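# Place the green block into the blue tray

## Task

Get the green block into the blue tray. The robot must not topple or be left leaning, and nothing may be knocked or moved out of the work area; either of these means failure.

## Robot and tools

ROBOT. A Rainbow Robotics RB-Y1. Its base has two drive wheels plus two rear casters and cannot move sideways. It is 0.58 m wide, reaches 0.10 m in front of the wheel axle and 0.57 m behind it, and needs a 0.58 m radius to spin in place. The torso has a folding leg (squat, shift, pitch) and a yaw joint. On top are a pan/tilt head and two seven-joint arms, each ending in a parallel gripper. Each wrist carries a camera case that sticks out sideways, so the robot can be up to 0.73 m wide.

FRAMES. Every position is in metres. The base frame sits on the floor midway between the drive wheels: x forward, y left, z up. The printed chest, left_hand and right_hand are in this frame. A hand point lies between the finger pads, 0.03 m short of the tips. The fingers point along the hand's -z and close along its x. base_odometry is measured in the base frame as it was at scene start. It comes only from wheel turns, so slip shows up as travel. Heading is in rad, positive left.

move. This runs one action and returns state plus images.
- base: a velocity command, not a place to go. {"x_m_s", "turn_rad_s", "for_s"}. x_m_s is forward speed in m/s (0.005 to 1.5 either sign, or 0). turn_rad_s is leftward turn rate in rad/s (0.02 to 1.509 either sign, or 0). for_s is 0.1 to 5 s. Any speed you omit is 0. It accelerates at 0.4 m/s² (turning 0.5 rad/s²), so distance is about speed × for_s. If |x_m_s| + 0.27|turn_rad_s| is above 1.5, both are scaled down.
- joints: a dict of absolute targets keyed by joint name; angles in rad, grippers as opening in m (0 to 0.1). Ranges and signs:
  torso_squat_rad 0 to 1.2 (larger lowers the chest); torso_shift_rad -0.3 to 0.6 (+ hips forward); torso_pitch_rad -0.2 to 1.4 (+ bows forward); torso_yaw_rad -1.5 to 1.5 (+ left; lift both arms out 0.2 rad or more first).
  The four torso joints must also jointly keep squat+shift <= 1.52, squat-shift+pitch <= 1.57, shift+0.5pitch-0.4squat <= 0.7 and shift+0.3pitch-0.5squat <= 0.39. Otherwise they stop partway with "off_target".
  Shoulder pitch ±2.356 (0 hangs; negative swings forward/up). left_shoulder_roll 0 to 3.141 and right_shoulder_roll -3.141 to 0 (away from the body lifts outward). Shoulder yaw ±2.094 (+ turns a bent forearm left on both arms). Elbow -2.617 to 0.01 (negative bends). Forearm roll ±3.141. Wrist pitch -1.57 to 1.919 (negative tips the hand forward). Hand roll ±2.705. head_pan_rad ±0.523 (+ left). head_tilt_rad -0.35 to 1.57 (+ down).
- target: one hand to an absolute pose. side is "left" or "right". x, y, z are in m in the base frame (-3 to 3), and quat_wxyz is in the format the hand lines print. It may go alone or with min_time_s only. It is turned into joint angles and follows a curved path; long moves bow more, so break them into short hops. Result: "reached" (within 10 mm and 2°), "short" with the error, or "refused" with a reason.
- min_time_s: 0.1 to 8 s, the minimum duration of arm, head and torso motions.
- contact_limits: a gripper current cap in mA, 200 to 672.5. It starts at 672.5 and stays until changed. Lower values grip more softly.
- cameras: names from head_camera, left_wrist_camera, right_wrist_camera, or "all". blocking: false returns after about 0.5 s while motion continues. A move naming some joints keeps the other targets. Send a "target" only once earlier motion has ended.
A move without an action only reports. An unknown key makes a call invalid. If a call is refused or an unplanned stop occurs, every later move, wait and finished_scene in that same reply is skipped.

wait: seconds 0 to 10, optional cameras. It returns early once running moves settle. stop: halts all of your motions (status "stopped"). zoom_image: camera plus region [x0, y0, x1, y1] in pixels from the top-left, at most 504 by 504. Images are 896x504 for the head and 644x364 for the wrists. read_manual: licence text only. finished_scene: scene 1; irreversible, and the block must stay in the tray afterwards.

RESULT LINES. "move" shows done, or else the worst status. base_status, joint_status and left_hand_status/right_hand_status can read moving, done, off_target (stopped away from the target, maybe still pushing), time_out, contact_stop (torso only), limit_stop_at_<name>, not_followed, torque_fault or limit_stop_at_motor_heat. A base "done" only means the command was sent for its full time, blocked or not. "joint command not followed" means the self-collision check refused an arm's targets. on_its_own lists what happened uncommanded. lidar_m gives 12 distances in 30° sectors counter-clockwise from straight ahead, at 0.23 m height, with "-" for nothing seen. motor_effort is wheel effort in %, peak in brackets; a wheel at rest reading over about 30 suggests pushing. wheel_motors_off=1 means the wheels stalled and are off for 2 s. The output also includes joint torques, external torques, wrist force/torque (biased and uncalibrated), and MOTOR HOT warnings.

GRASPING. Command an opening at least 0.005 m narrower than the block. The gripper then reports off_target or done, and both are normal.

AVOID. Don't let the arms collide or press on each other; keep some outward shoulder roll when both reach forward. Avoid large contact torques: above about 23.5 N m on the wrist joints, 33.8 on the elbow, or 65.8 on the shoulder, a 10 s fault follows. Don't leave arms stretched or straining, or they overheat. Don't bend or rise quickly with the arms forward or while loaded. Don't drive fast into furniture or stop abruptly while bowed forward. Don't let the upper body catch on table edges, and don't drop the block from height. Gentle, short moves with checks via cameras are safest.

Each tool is called after "Call:" as name(argument=value, ...), one argument or row to a line, values as JSON.

## Session

Call:
move(
)

Scene clock: 0.00 s.
Joint torques (N m): no reading
External joint torques (N m): no reading
Wrist force (N): no reading
Wrist torque (N m): no reading
Wrist force, peak (N): no reading
base_odometry: x=+0.000 y=+0.000 heading=+0.000
lidar_m: 2.67 1.84 1.69 1.75 2.49 2.30 2.32 2.71 2.51 2.15 3.08 2.80
base_status: not commanded
joint_positions: torso_squat_rad=+0.350 torso_shift_rad=+0.000 torso_pitch_rad=+0.000 torso_yaw_rad=+0.000 left_shoulder_pitch_rad=+0.020 left_shoulder_roll_rad=+0.004 left_shoulder_yaw_rad=-0.044 left_elbow_rad=-0.246 left_forearm_roll_rad=-0.048 left_wrist_pitch_rad=-0.049 left_hand_roll_rad=-0.025 left_gripper_m=+0.099 right_shoulder_pitch_rad=+0.015 right_shoulder_roll_rad=-0.018 right_shoulder_yaw_rad=+0.001 right_elbow_rad=-0.299 right_forearm_roll_rad=-0.040 right_wrist_pitch_rad=-0.043 right_hand_roll_rad=+0.024 right_gripper_m=+0.101 head_pan_rad=+0.000 head_tilt_rad=+0.400
joint_status: not commanded
wheel_motors_off: 0
motor_effort: left_wheel=+1 right_wheel=+1
chest: x=-0.2280 y=-0.0006 z=+1.2475 quat_wxyz=(+1.000, +0.000, +0.000, +0.000) (m; base frame)
left_hand: x=-0.1119 y=+0.2171 z=+0.5728 quat_wxyz=(+0.989, +0.003, -0.138, -0.055) (m; base frame)
right_hand: x=-0.0842 y=-0.2347 z=+0.5785 quat_wxyz=(+0.986, -0.008, -0.163, -0.009) (m; base frame)
pictures: head_camera, left_wrist_camera, right_wrist_camera

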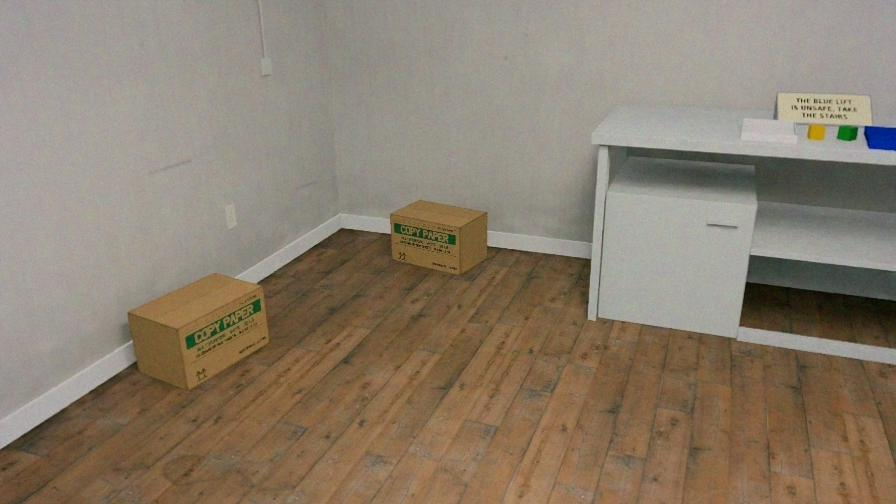

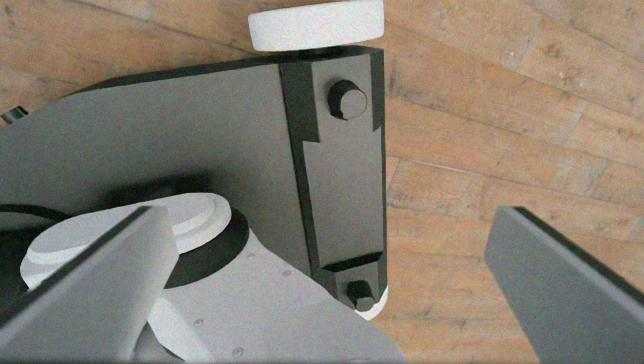

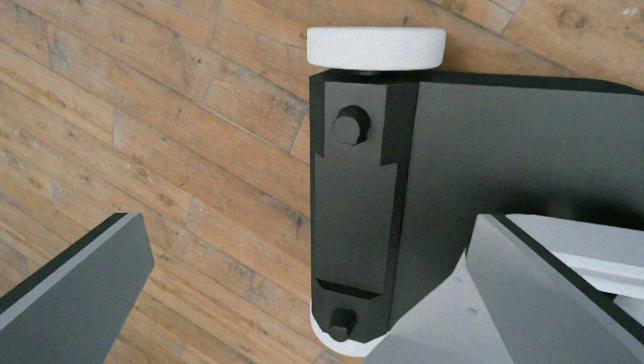

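Call:
move(
  joints={"head_pan_rad":-0.5},
  cameras=["head_camera"],
)

Call:
zoom_image(
  camera="head_camera",
  region=[300, 20, 720, 260],
)

Scene clock: 1.73 s.
Joint torques (N m): left_arm=[-2.17 -0.61 0.93 -1.4 -0.21 -0.71 0.04] | right_arm=[-2.22 -0.09 0.01 -1.76 -0.13 -0.73 0.32]
External joint torques (N m): left_arm=[0.13 -0.72 0.92 -0.1 -0.22 -0.1 0.06] | right_arm=[0.62 0.87 0.08 0.01 -0.19 -0.06 0.31]
Wrist force (N): left_arm=[-0.6 2.1 -7.6] | right_arm=[-2.2 -0.5 -6.8]
Wrist torque (N m): left_arm=[-0.42 0.07 0.06] | right_arm=[0.21 0.10 -0.18]
Wrist force, peak (N): left_arm=[-1.1 2.2 -8.2] | right_arm=[-2.1 -0.5 -7.0]
move: done
base_odometry: x=+0.000 y=+0.000 heading=+0.000
lidar_m: 2.68 1.84 1.72 1.76 2.48 2.29 2.32 2.72 2.52 2.15 3.09 2.81
base_status: not commanded
joint_positions: torso_squat_rad=+0.350 torso_shift_rad=+0.000 torso_pitch_rad=+0.000 torso_yaw_rad=+0.000 left_shoulder_pitch_rad=+0.020 left_shoulder_roll_rad=+0.004 left_shoulder_yaw_rad=-0.044 left_elbow_rad=-0.246 left_forearm_roll_rad=-0.048 left_wrist_pitch_rad=-0.049 left_hand_roll_rad=-0.025 left_gripper_m=+0.099 right_shoulder_pitch_rad=+0.015 right_shoulder_roll_rad=-0.018 right_shoulder_yaw_rad=+0.001 right_elbow_rad=-0.299 right_forearm_roll_rad=-0.040 right_wrist_pitch_rad=-0.043 right_hand_roll_rad=+0.024 right_gripper_m=+0.101 head_pan_rad=-0.500 head_tilt_rad=+0.400
joint_status: all done
wheel_motors_off: 0
motor_effort: left_wheel=+1(1) right_wheel=+1(2)
chest: x=-0.2280 y=-0.0006 z=+1.2475 quat_wxyz=(+1.000, +0.000, +0.000, +0.000) (m; base frame)
left_hand: x=-0.1119 y=+0.2171 z=+0.5728 quat_wxyz=(+0.989, +0.003, -0.138, -0.055) (m; base frame)
right_hand: x=-0.0842 y=-0.2347 z=+0.5785 quat_wxyz=(+0.986, -0.008, -0.163, -0.009) (m; base frame)
pictures: head_camera

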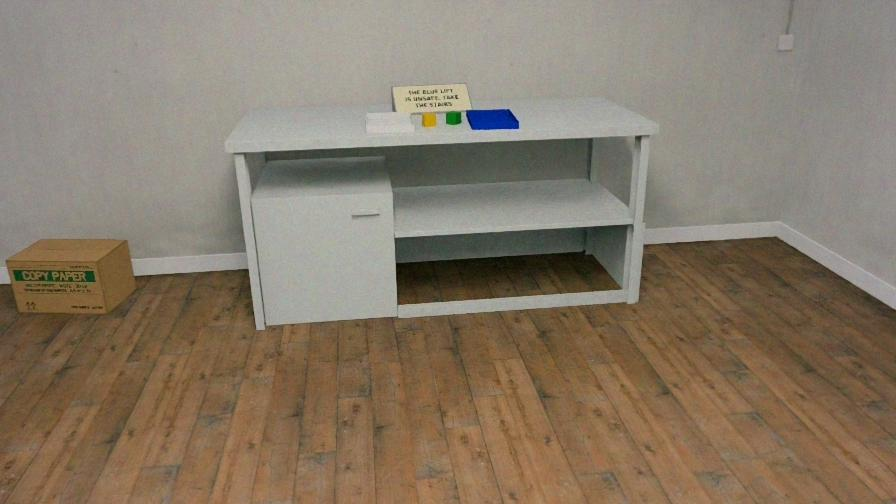

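Scaled by 1.200 from the camera's 896x504 image, which has a finer 1280x720 frame.

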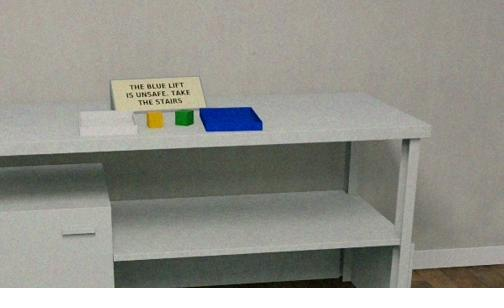

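Call:
move(
  base={"turn_rad_s":-0.5,"for_s":1.08},
  joints={"head_pan_rad":0},
)

Call:
move(
  base={"x_m_s":0.7,"for_s":2.73},
  joints={"head_tilt_rad":0.5},
)

Call:
move(
  base={"turn_rad_s":0.3,"for_s":0.6},
  cameras=["head_camera"],
)

Scene clock: 4.87 s.
Joint torques (N m): left_arm=[-2.05 -0.45 0.85 -1.32 -0.17 -0.68 0.11] | right_arm=[-2.29 -0.16 -0.43 -1.7 -0.07 -0.74 0.23]
External joint torques (N m): left_arm=[0.24 -0.56 0.84 -0.02 -0.17 -0.07 0.12] | right_arm=[0.55 0.8 -0.37 0.08 -0.14 -0.08 0.21]
Wrist force (N): left_arm=[-0.9 1.7 -7.9] | right_arm=[-2.0 -0.6 -6.9]
Wrist torque (N m): left_arm=[-0.38 0.04 0.05] | right_arm=[0.21 0.12 -0.20]
Wrist force, peak (N): left_arm=[-0.8 1.9 -8.2] | right_arm=[-2.2 -0.4 -7.0]
move: done
base_odometry: x=+0.000 y=+0.000 heading=-0.533
lidar_m: 2.81 2.82 1.85 1.70 1.76 2.47 2.29 2.32 2.74 2.51 2.16 3.07
base_status: done (sent for 1.07 of 1.07 s)
joint_positions: torso_squat_rad=+0.350 torso_shift_rad=+0.000 torso_pitch_rad=+0.000 torso_yaw_rad=+0.000 left_shoulder_pitch_rad=+0.020 left_shoulder_roll_rad=+0.004 left_shoulder_yaw_rad=-0.044 left_elbow_rad=-0.246 left_forearm_roll_rad=-0.048 left_wrist_pitch_rad=-0.049 left_hand_roll_rad=-0.025 left_gripper_m=+0.099 right_shoulder_pitch_rad=+0.015 right_shoulder_roll_rad=-0.018 right_shoulder_yaw_rad=+0.001 right_elbow_rad=-0.299 right_forearm_roll_rad=-0.040 right_wrist_pitch_rad=-0.043 right_hand_roll_rad=+0.024 right_gripper_m=+0.101 head_pan_rad=+0.000 head_tilt_rad=+0.400
joint_status: all done
wheel_motors_off: 0
motor_effort: left_wheel=+4(25) right_wheel=+1(19)
chest: x=-0.2280 y=-0.0006 z=+1.2475 quat_wxyz=(+1.000, +0.000, +0.000, +0.000) (m; base frame)
left_hand: x=-0.1119 y=+0.2171 z=+0.5728 quat_wxyz=(+0.989, +0.003, -0.138, -0.055) (m; base frame)
right_hand: x=-0.0842 y=-0.2347 z=+0.5785 quat_wxyz=(+0.986, -0.008, -0.163, -0.009) (m; base frame)
pictures: none

Scene clock: 9.53 s.
Joint torques (N m): left_arm=[-1.88 -0.89 0.82 -1.14 -0.17 -0.67 0.09] | right_arm=[-1.75 -0.08 -0.19 -1.66 -0.07 -0.86 0.26]
External joint torques (N m): left_arm=[0.41 -1 0.8 0.16 -0.18 -0.05 0.1] | right_arm=[1.1 0.88 -0.12 0.12 -0.14 -0.19 0.24]
Wrist force (N): left_arm=[-0.9 1.8 -8.0] | right_arm=[-2.2 -0.4 -6.7]
Wrist torque (N m): left_arm=[-0.39 0.03 0.06] | right_arm=[0.20 0.09 -0.18]
Wrist force, peak (N): left_arm=[-0.5 1.7 -8.5] | right_arm=[-1.9 -0.5 -7.0]
move: done
base_odometry: x=+1.648 y=-0.973 heading=-0.534
lidar_m: 0.91 0.92 1.80 1.90 2.24 2.60 4.19 3.76 2.17 2.27 2.27 1.39
base_status: done (sent for 2.73 of 2.73 s)
joint_positions: torso_squat_rad=+0.350 torso_shift_rad=+0.000 torso_pitch_rad=+0.000 torso_yaw_rad=+0.000 left_shoulder_pitch_rad=+0.020 left_shoulder_roll_rad=+0.004 left_shoulder_yaw_rad=-0.044 left_elbow_rad=-0.246 left_forearm_roll_rad=-0.048 left_wrist_pitch_rad=-0.049 left_hand_roll_rad=-0.025 left_gripper_m=+0.099 right_shoulder_pitch_rad=+0.014 right_shoulder_roll_rad=-0.018 right_shoulder_yaw_rad=+0.001 right_elbow_rad=-0.299 right_forearm_roll_rad=-0.040 right_wrist_pitch_rad=-0.043 right_hand_roll_rad=+0.024 right_gripper_m=+0.101 head_pan_rad=+0.000 head_tilt_rad=+0.500
joint_status: all done
wheel_motors_off: 0
motor_effort: left_wheel=-6(34) right_wheel=+3(32)
chest: x=-0.2280 y=-0.0006 z=+1.2475 quat_wxyz=(+1.000, +0.000, +0.000, +0.000) (m; base frame)
left_hand: x=-0.1118 y=+0.2171 z=+0.5729 quat_wxyz=(+0.989, +0.003, -0.138, -0.055) (m; base frame)
right_hand: x=-0.0841 y=-0.2347 z=+0.5786 quat_wxyz=(+0.986, -0.008, -0.164, -0.009) (m; base frame)
pictures: none

Scene clock: 11.30 s.
Joint torques (N m): left_arm=[-1.64 -0.47 0.86 -1.13 -0.22 -0.68 0.08] | right_arm=[-1.71 -0.19 -0.23 -1.56 0.03 -0.8 0.3]
External joint torques (N m): left_arm=[0.65 -0.59 0.85 0.17 -0.23 -0.06 0.09] | right_arm=[1.14 0.76 -0.17 0.22 -0.04 -0.13 0.28]
Wrist force (N): left_arm=[-0.7 2.0 -8.0] | right_arm=[-2.1 -0.5 -6.6]
Wrist torque (N m): left_arm=[-0.43 0.06 0.07] | right_arm=[0.20 0.09 -0.19]
Wrist force, peak (N): left_arm=[-1.1 1.6 -8.4] | right_arm=[-2.0 -0.5 -7.0]
move: done
base_odometry: x=+1.648 y=-0.973 heading=-0.354
lidar_m: 0.92 0.97 1.79 1.90 2.25 3.05 4.20 3.09 2.17 2.26 1.39 1.62
base_status: done (sent for 0.6 of 0.6 s)
joint_positions: torso_squat_rad=+0.350 torso_shift_rad=+0.000 torso_pitch_rad=+0.000 torso_yaw_rad=+0.000 left_shoulder_pitch_rad=+0.020 left_shoulder_roll_rad=+0.004 left_shoulder_yaw_rad=-0.044 left_elbow_rad=-0.246 left_forearm_roll_rad=-0.048 left_wrist_pitch_rad=-0.049 left_hand_roll_rad=-0.025 left_gripper_m=+0.099 right_shoulder_pitch_rad=+0.014 right_shoulder_roll_rad=-0.018 right_shoulder_yaw_rad=+0.001 right_elbow_rad=-0.299 right_forearm_roll_rad=-0.040 right_wrist_pitch_rad=-0.043 right_hand_roll_rad=+0.024 right_gripper_m=+0.101 head_pan_rad=+0.000 head_tilt_rad=+0.500
joint_status: not commanded
wheel_motors_off: 0
motor_effort: left_wheel=-5(25) right_wheel=-1(22)
chest: x=-0.2280 y=-0.0006 z=+1.2475 quat_wxyz=(+1.000, +0.000, +0.000, +0.000) (m; base frame)
left_hand: x=-0.1118 y=+0.2171 z=+0.5729 quat_wxyz=(+0.989, +0.003, -0.138, -0.055) (m; base frame)
right_hand: x=-0.0841 y=-0.2347 z=+0.5785 quat_wxyz=(+0.986, -0.008, -0.164, -0.009) (m; base frame)
pictures: head_camera

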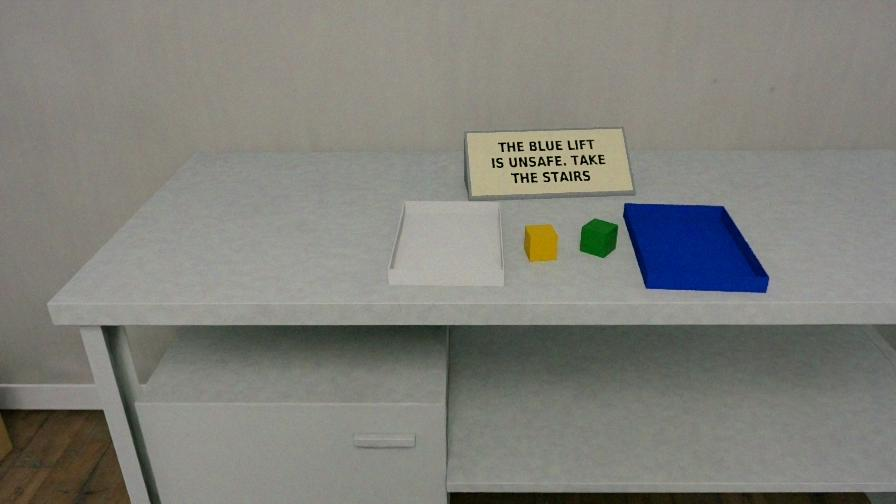

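Call:
move(
  joints={"right_elbow_rad":-2.0,"right_shoulder_roll_rad":-0.15,"torso_shift_rad":0.25,"torso_pitch_rad":0.4,"head_tilt_rad":0.4},
  min_time_s=1.6,
)

Call:
move(
  base={"x_m_s":0.35,"for_s":2.05},
  joints={"head_pan_rad":-0.3},
  cameras=["head_camera","right_wrist_camera"],
)

Call:
zoom_image(
  camera="head_camera",
  region=[250, 150, 754, 433],
)

Scene clock: 13.83 s.
Joint torques (N m): left_arm=[8.24 -0.32 0.87 2.6 -0.15 0.08 0.05] | right_arm=[-2.2 -1.66 -2.09 -9.77 0.24 -2.1 0.45]
External joint torques (N m): left_arm=[0.25 -0.5 0.86 -0.18 -0.14 -0.05 0.05] | right_arm=[1.49 0.83 -0.35 0.31 0.01 -0.21 0.4]
Wrist force (N): left_arm=[1.3 2.1 -7.9] | right_arm=[-6.2 0.2 -0.6]
Wrist torque (N m): left_arm=[-0.41 0.13 0.08] | right_arm=[0.13 -0.12 -0.22]
Wrist force, peak (N): left_arm=[1.3 2.1 -8.3] | right_arm=[-4.3 -0.3 -6.2]
move: done
base_odometry: x=+1.648 y=-0.973 heading=-0.354
lidar_m: 0.91 0.97 1.81 1.90 2.24 3.06 4.19 3.07 2.18 2.26 1.39 1.61
base_status: not commanded
joint_positions: torso_squat_rad=+0.350 torso_shift_rad=+0.250 torso_pitch_rad=+0.400 torso_yaw_rad=+0.000 left_shoulder_pitch_rad=+0.020 left_shoulder_roll_rad=+0.004 left_shoulder_yaw_rad=-0.044 left_elbow_rad=-0.246 left_forearm_roll_rad=-0.048 left_wrist_pitch_rad=-0.049 left_hand_roll_rad=-0.025 left_gripper_m=+0.099 right_shoulder_pitch_rad=+0.014 right_shoulder_roll_rad=-0.150 right_shoulder_yaw_rad=+0.001 right_elbow_rad=-2.000 right_forearm_roll_rad=-0.040 right_wrist_pitch_rad=-0.043 right_hand_roll_rad=+0.024 right_gripper_m=+0.101 head_pan_rad=+0.000 head_tilt_rad=+0.400
joint_status: all done
wheel_motors_off: 0
motor_effort: left_wheel=-8(10) right_wheel=-2(5)
chest: x=+0.0552 y=-0.0006 z=+1.2026 quat_wxyz=(+0.980, +0.000, +0.199, +0.000) (m; base frame)
left_hand: x=-0.1007 y=+0.2172 z=+0.5360 quat_wxyz=(+0.997, -0.008, +0.062, -0.055) (m; base frame)
right_hand: x=+0.4909 y=-0.2365 z=+0.9985 quat_wxyz=(+0.685, -0.021, -0.726, +0.063) (m; base frame)
pictures: none

Scene clock: 17.13 s.
Joint torques (N m): left_arm=[9.09 -0.39 0.64 2.78 -0.17 0.02 0.07] | right_arm=[-2.82 -1.81 -2.02 -9.61 0.2 -2.01 0.44]
External joint torques (N m): left_arm=[1.1 -0.57 0.63 0 -0.16 -0.11 0.07] | right_arm=[0.87 0.67 -0.28 0.46 -0.03 -0.11 0.39]
Wrist force (N): left_arm=[1.1 2.3 -8.2] | right_arm=[-6.1 0.1 -0.7]
Wrist torque (N m): left_arm=[-0.43 0.12 0.05] | right_arm=[0.14 -0.10 -0.21]
Wrist force, peak (N): left_arm=[2.3 1.8 -8.4] | right_arm=[-6.3 0.2 -0.7]
move: done
base_odometry: x=+2.326 y=-1.223 heading=-0.354
lidar_m: 0.19 0.21 0.31 1.93 1.97 3.10 4.91 2.65 2.35 1.12 1.16 0.89
base_status: done (sent for 2.07 of 2.07 s)
joint_positions: torso_squat_rad=+0.350 torso_shift_rad=+0.250 torso_pitch_rad=+0.400 torso_yaw_rad=+0.000 left_shoulder_pitch_rad=+0.020 left_shoulder_roll_rad=+0.004 left_shoulder_yaw_rad=-0.044 left_elbow_rad=-0.246 left_forearm_roll_rad=-0.048 left_wrist_pitch_rad=-0.049 left_hand_roll_rad=-0.025 left_gripper_m=+0.099 right_shoulder_pitch_rad=+0.015 right_shoulder_roll_rad=-0.150 right_shoulder_yaw_rad=+0.001 right_elbow_rad=-2.000 right_forearm_roll_rad=-0.040 right_wrist_pitch_rad=-0.043 right_hand_roll_rad=+0.024 right_gripper_m=+0.101 head_pan_rad=-0.300 head_tilt_rad=+0.400
joint_status: all done
wheel_motors_off: 0
motor_effort: left_wheel=-1(23) right_wheel=-1(25)
chest: x=+0.0553 y=-0.0006 z=+1.2026 quat_wxyz=(+0.980, +0.000, +0.199, +0.000) (m; base frame)
left_hand: x=-0.1006 y=+0.2171 z=+0.5360 quat_wxyz=(+0.997, -0.008, +0.062, -0.055) (m; base frame)
right_hand: x=+0.4909 y=-0.2366 z=+0.9984 quat_wxyz=(+0.685, -0.021, -0.725, +0.063) (m; base frame)
pictures: head_camera, right_wrist_camera

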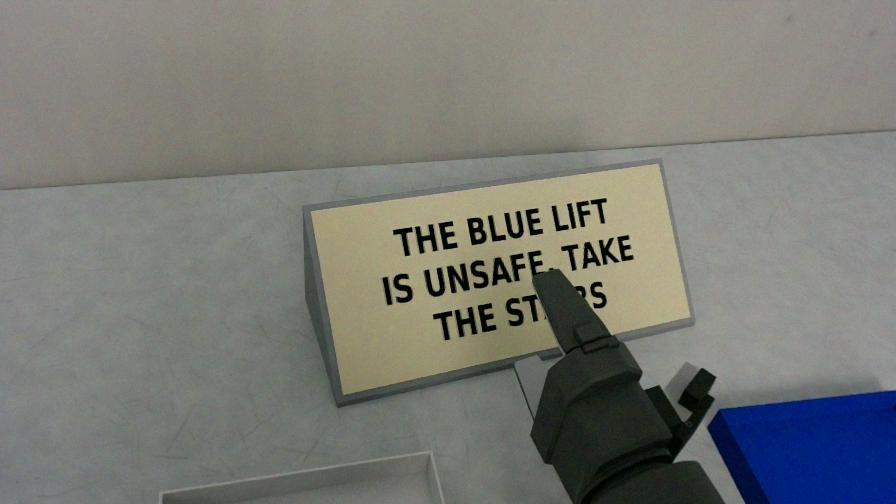

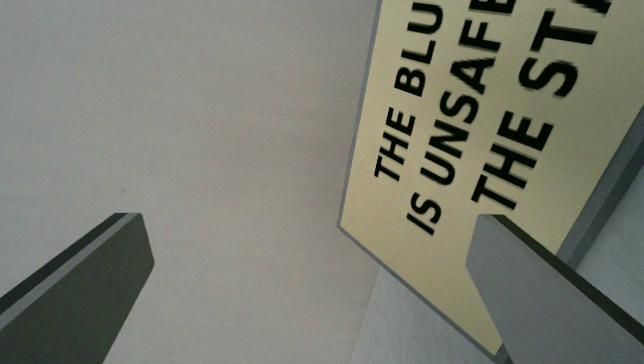

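Scaled by 1.000.

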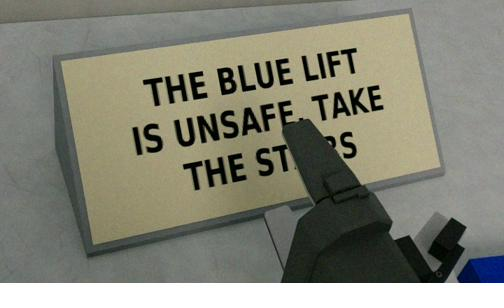

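Call:
move(
  target={"side":"right","x":0.40,"y":-0.29,"z":1.0,"quat_wxyz":[1,0,0,0]},
)

Call:
move(
  joints={"head_tilt_rad":0.85,"head_pan_rad":-0.3},
  cameras=["head_camera","right_wrist_camera"],
)

Scene clock: 18.90 s.
Joint torques (N m): left_arm=[8.87 -0.52 0.96 2.61 -0.19 0.1 0.08] | right_arm=[-10.56 -10.22 -7.59 -3.41 0.5 -0.4 0.64]
External joint torques (N m): left_arm=[0.89 -0.7 0.95 -0.16 -0.19 -0.03 0.08] | right_arm=[1.16 2.43 0.74 -0.12 0.28 -0.38 0.64]
Wrist force (N): left_arm=[1.3 2.2 -7.8] | right_arm=[0.1 -0.6 -6.9]
Wrist torque (N m): left_arm=[-0.43 0.15 0.04] | right_arm=[0.19 0.25 -0.14]
Wrist force, peak (N): left_arm=[1.5 2.2 -8.5] | right_arm=[-4.9 -2.5 -6.8]
move: done
base_odometry: x=+2.326 y=-1.223 heading=-0.354
lidar_m: 0.19 0.21 0.30 1.94 1.97 3.10 4.89 2.64 2.36 1.10 1.15 0.89
base_status: not commanded
joint_positions: torso_squat_rad=+0.350 torso_shift_rad=+0.250 torso_pitch_rad=+0.400 torso_yaw_rad=+0.000 left_shoulder_pitch_rad=+0.020 left_shoulder_roll_rad=+0.004 left_shoulder_yaw_rad=-0.044 left_elbow_rad=-0.246 left_forearm_roll_rad=-0.048 left_wrist_pitch_rad=-0.049 left_hand_roll_rad=-0.025 left_gripper_m=+0.099 right_shoulder_pitch_rad=-0.700 right_shoulder_roll_rad=-1.091 right_shoulder_yaw_rad=+0.142 right_elbow_rad=-2.076 right_forearm_roll_rad=-1.204 right_wrist_pitch_rad=+1.919 right_hand_roll_rad=-0.773 right_gripper_m=+0.101 head_pan_rad=-0.300 head_tilt_rad=+0.400
joint_status: all done
wheel_motors_off: 0
motor_effort: left_wheel=+0(1) right_wheel=-1(2)
chest: x=+0.0552 y=-0.0006 z=+1.2026 quat_wxyz=(+0.980, +0.000, +0.199, +0.000) (m; base frame)
left_hand: x=-0.1006 y=+0.2171 z=+0.5360 quat_wxyz=(+0.997, -0.008, +0.062, -0.055) (m; base frame)
right_hand: x=+0.4000 y=-0.2903 z=+1.0003 quat_wxyz=(+1.000, +0.000, -0.001, +0.000) (m; base frame)
right_hand_status: reached (checked arc, planned for 1.3 s): 0 mm and 0.1 deg off.
pictures: none

Scene clock: 19.87 s.
Joint torques (N m): left_arm=[8.79 -0.24 0.76 2.65 -0.31 0.15 0.1] | right_arm=[-10.08 -10.44 -7.39 -3.44 0.49 -0.43 0.67]
External joint torques (N m): left_arm=[0.8 -0.42 0.75 -0.13 -0.3 0.02 0.1] | right_arm=[1.64 2.22 0.96 -0.15 0.27 -0.41 0.67]
Wrist force (N): left_arm=[1.1 1.8 -7.7] | right_arm=[0.2 -0.7 -6.9]
Wrist torque (N m): left_arm=[-0.40 0.11 0.05] | right_arm=[0.20 0.26 -0.15]
Wrist force, peak (N): left_arm=[1.7 2.3 -8.5] | right_arm=[0.2 -0.7 -7.1]
move: done
base_odometry: x=+2.326 y=-1.223 heading=-0.354
lidar_m: 0.19 0.20 0.30 1.93 1.98 3.11 4.92 2.65 2.36 1.12 1.14 0.88
base_status: not commanded
joint_positions: torso_squat_rad=+0.350 torso_shift_rad=+0.250 torso_pitch_rad=+0.400 torso_yaw_rad=+0.000 left_shoulder_pitch_rad=+0.020 left_shoulder_roll_rad=+0.004 left_shoulder_yaw_rad=-0.044 left_elbow_rad=-0.246 left_forearm_roll_rad=-0.048 left_wrist_pitch_rad=-0.049 left_hand_roll_rad=-0.025 left_gripper_m=+0.099 right_shoulder_pitch_rad=-0.700 right_shoulder_roll_rad=-1.091 right_shoulder_yaw_rad=+0.142 right_elbow_rad=-2.076 right_forearm_roll_rad=-1.204 right_wrist_pitch_rad=+1.919 right_hand_roll_rad=-0.773 right_gripper_m=+0.101 head_pan_rad=-0.300 head_tilt_rad=+0.850
joint_status: all done
wheel_motors_off: 0
motor_effort: left_wheel=+1(1) right_wheel=-1(2)
chest: x=+0.0552 y=-0.0006 z=+1.2026 quat_wxyz=(+0.980, +0.000, +0.199, +0.000) (m; base frame)
left_hand: x=-0.1006 y=+0.2171 z=+0.5360 quat_wxyz=(+0.997, -0.008, +0.062, -0.055) (m; base frame)
right_hand: x=+0.4000 y=-0.2903 z=+1.0003 quat_wxyz=(+1.000, +0.000, -0.001, +0.000) (m; base frame)
pictures: head_camera, right_wrist_camera

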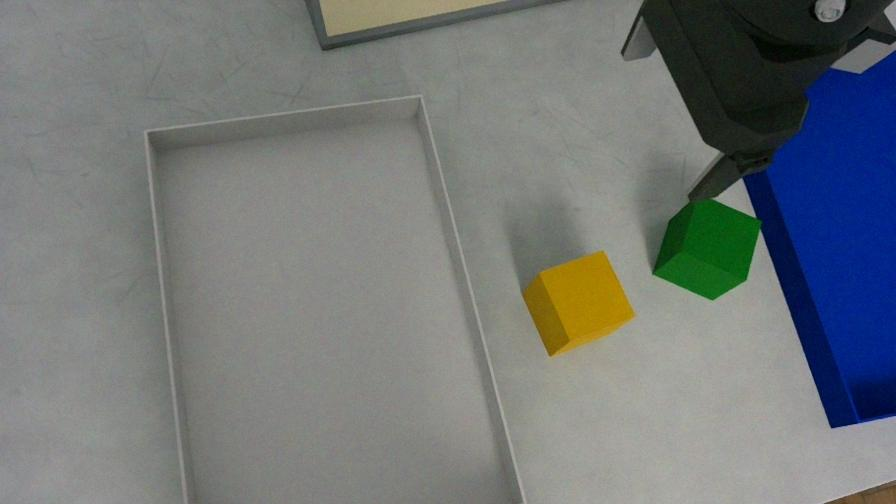

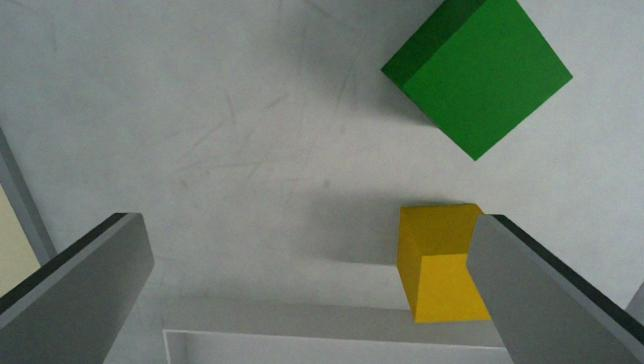

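Call:
move(
  base={"x_m_s":-0.2,"for_s":0.6},
)

Call:
move(
  target={"side":"right","x":0.43,"y":-0.31,"z":1.0,"quat_wxyz":[0.924,0,0,-0.383]},
  cameras=["head_camera","right_wrist_camera"],
)

Scene clock: 22.67 s.
Joint torques (N m): left_arm=[7.77 -0.43 0.88 2.49 -0.19 0.1 0.09] | right_arm=[-10.61 -11 -7.69 -3.43 0.34 -0.42 0.73]
External joint torques (N m): left_arm=[-0.22 -0.61 0.87 -0.28 -0.18 -0.03 0.09] | right_arm=[1.11 1.65 0.65 -0.14 0.12 -0.41 0.73]
Wrist force (N): left_arm=[1.5 2.2 -8.0] | right_arm=[0.1 -0.6 -6.8]
Wrist torque (N m): left_arm=[-0.45 0.17 0.03] | right_arm=[0.19 0.24 -0.15]
Wrist force, peak (N): left_arm=[1.2 2.0 -8.5] | right_arm=[0.5 -0.6 -7.4]
move: done
base_odometry: x=+2.214 y=-1.182 heading=-0.354
lidar_m: 0.30 0.34 0.48 1.91 2.01 3.02 4.79 2.58 2.35 1.14 1.17 1.00
base_status: done (sent for 0.6 of 0.6 s)
joint_positions: torso_squat_rad=+0.350 torso_shift_rad=+0.250 torso_pitch_rad=+0.400 torso_yaw_rad=+0.000 left_shoulder_pitch_rad=+0.020 left_shoulder_roll_rad=+0.004 left_shoulder_yaw_rad=-0.044 left_elbow_rad=-0.246 left_forearm_roll_rad=-0.048 left_wrist_pitch_rad=-0.049 left_hand_roll_rad=-0.025 left_gripper_m=+0.099 right_shoulder_pitch_rad=-0.700 right_shoulder_roll_rad=-1.091 right_shoulder_yaw_rad=+0.142 right_elbow_rad=-2.076 right_forearm_roll_rad=-1.204 right_wrist_pitch_rad=+1.919 right_hand_roll_rad=-0.773 right_gripper_m=+0.101 head_pan_rad=-0.300 head_tilt_rad=+0.850
joint_status: not commanded
wheel_motors_off: 0
motor_effort: left_wheel=-2(19) right_wheel=+3(20)
chest: x=+0.0552 y=-0.0006 z=+1.2026 quat_wxyz=(+0.980, +0.000, +0.199, +0.000) (m; base frame)
left_hand: x=-0.1007 y=+0.2172 z=+0.5360 quat_wxyz=(+0.997, -0.008, +0.062, -0.055) (m; base frame)
right_hand: x=+0.4000 y=-0.2902 z=+1.0002 quat_wxyz=(+1.000, +0.000, -0.001, +0.000) (m; base frame)
pictures: none

Scene clock: 23.73 s.
Joint torques (N m): left_arm=[8.37 -0.48 0.54 2.53 -0.15 0.12 0.13] | right_arm=[-12.75 -11.62 -9.38 -3.39 0.2 -0.21 0.81]
External joint torques (N m): left_arm=[0.38 -0.66 0.53 -0.24 -0.15 -0.01 0.12] | right_arm=[0.13 1.78 -0.92 0.17 0.01 -0.21 0.81]
Wrist force (N): left_arm=[1.4 1.9 -8.2] | right_arm=[0.3 -0.8 -6.8]
Wrist torque (N m): left_arm=[-0.38 0.18 0.03] | right_arm=[0.19 0.27 -0.14]
Wrist force, peak (N): left_arm=[1.6 2.1 -8.3] | right_arm=[-0.6 -0.5 -7.8]
move: done
base_odometry: x=+2.214 y=-1.182 heading=-0.354
lidar_m: 0.31 0.33 0.48 1.90 2.00 3.01 4.79 2.58 2.35 1.14 1.17 0.99
base_status: not commanded
joint_positions: torso_squat_rad=+0.350 torso_shift_rad=+0.250 torso_pitch_rad=+0.400 torso_yaw_rad=+0.000 left_shoulder_pitch_rad=+0.020 left_shoulder_roll_rad=+0.004 left_shoulder_yaw_rad=-0.044 left_elbow_rad=-0.246 left_forearm_roll_rad=-0.048 left_wrist_pitch_rad=-0.049 left_hand_roll_rad=-0.025 left_gripper_m=+0.099 right_shoulder_pitch_rad=-0.762 right_shoulder_roll_rad=-1.071 right_shoulder_yaw_rad=+0.139 right_elbow_rad=-1.913 right_forearm_roll_rad=-1.166 right_wrist_pitch_rad=+1.919 right_hand_roll_rad=-1.426 right_gripper_m=+0.101 head_pan_rad=-0.300 head_tilt_rad=+0.850
joint_status: all done
wheel_motors_off: 0
motor_effort: left_wheel=-2(3) right_wheel=+3(4)
chest: x=+0.0552 y=-0.0006 z=+1.2026 quat_wxyz=(+0.980, +0.000, +0.199, +0.000) (m; base frame)
left_hand: x=-0.1007 y=+0.2172 z=+0.5360 quat_wxyz=(+0.997, -0.008, +0.062, -0.055) (m; base frame)
right_hand: x=+0.4299 y=-0.3102 z=+0.9999 quat_wxyz=(+0.924, +0.000, +0.000, -0.383) (m; base frame)
right_hand_status: reached (checked arc, planned for 0.7 s): 0 mm and 0.1 deg off.
pictures: head_camera, right_wrist_camera

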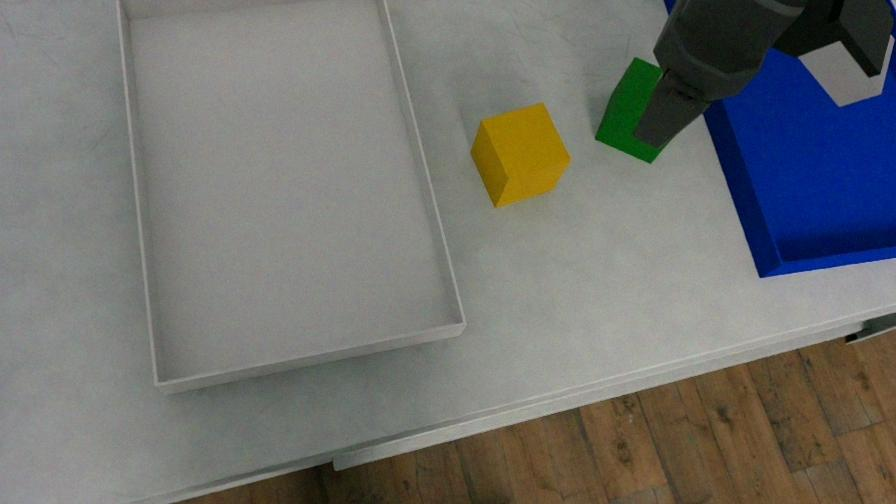

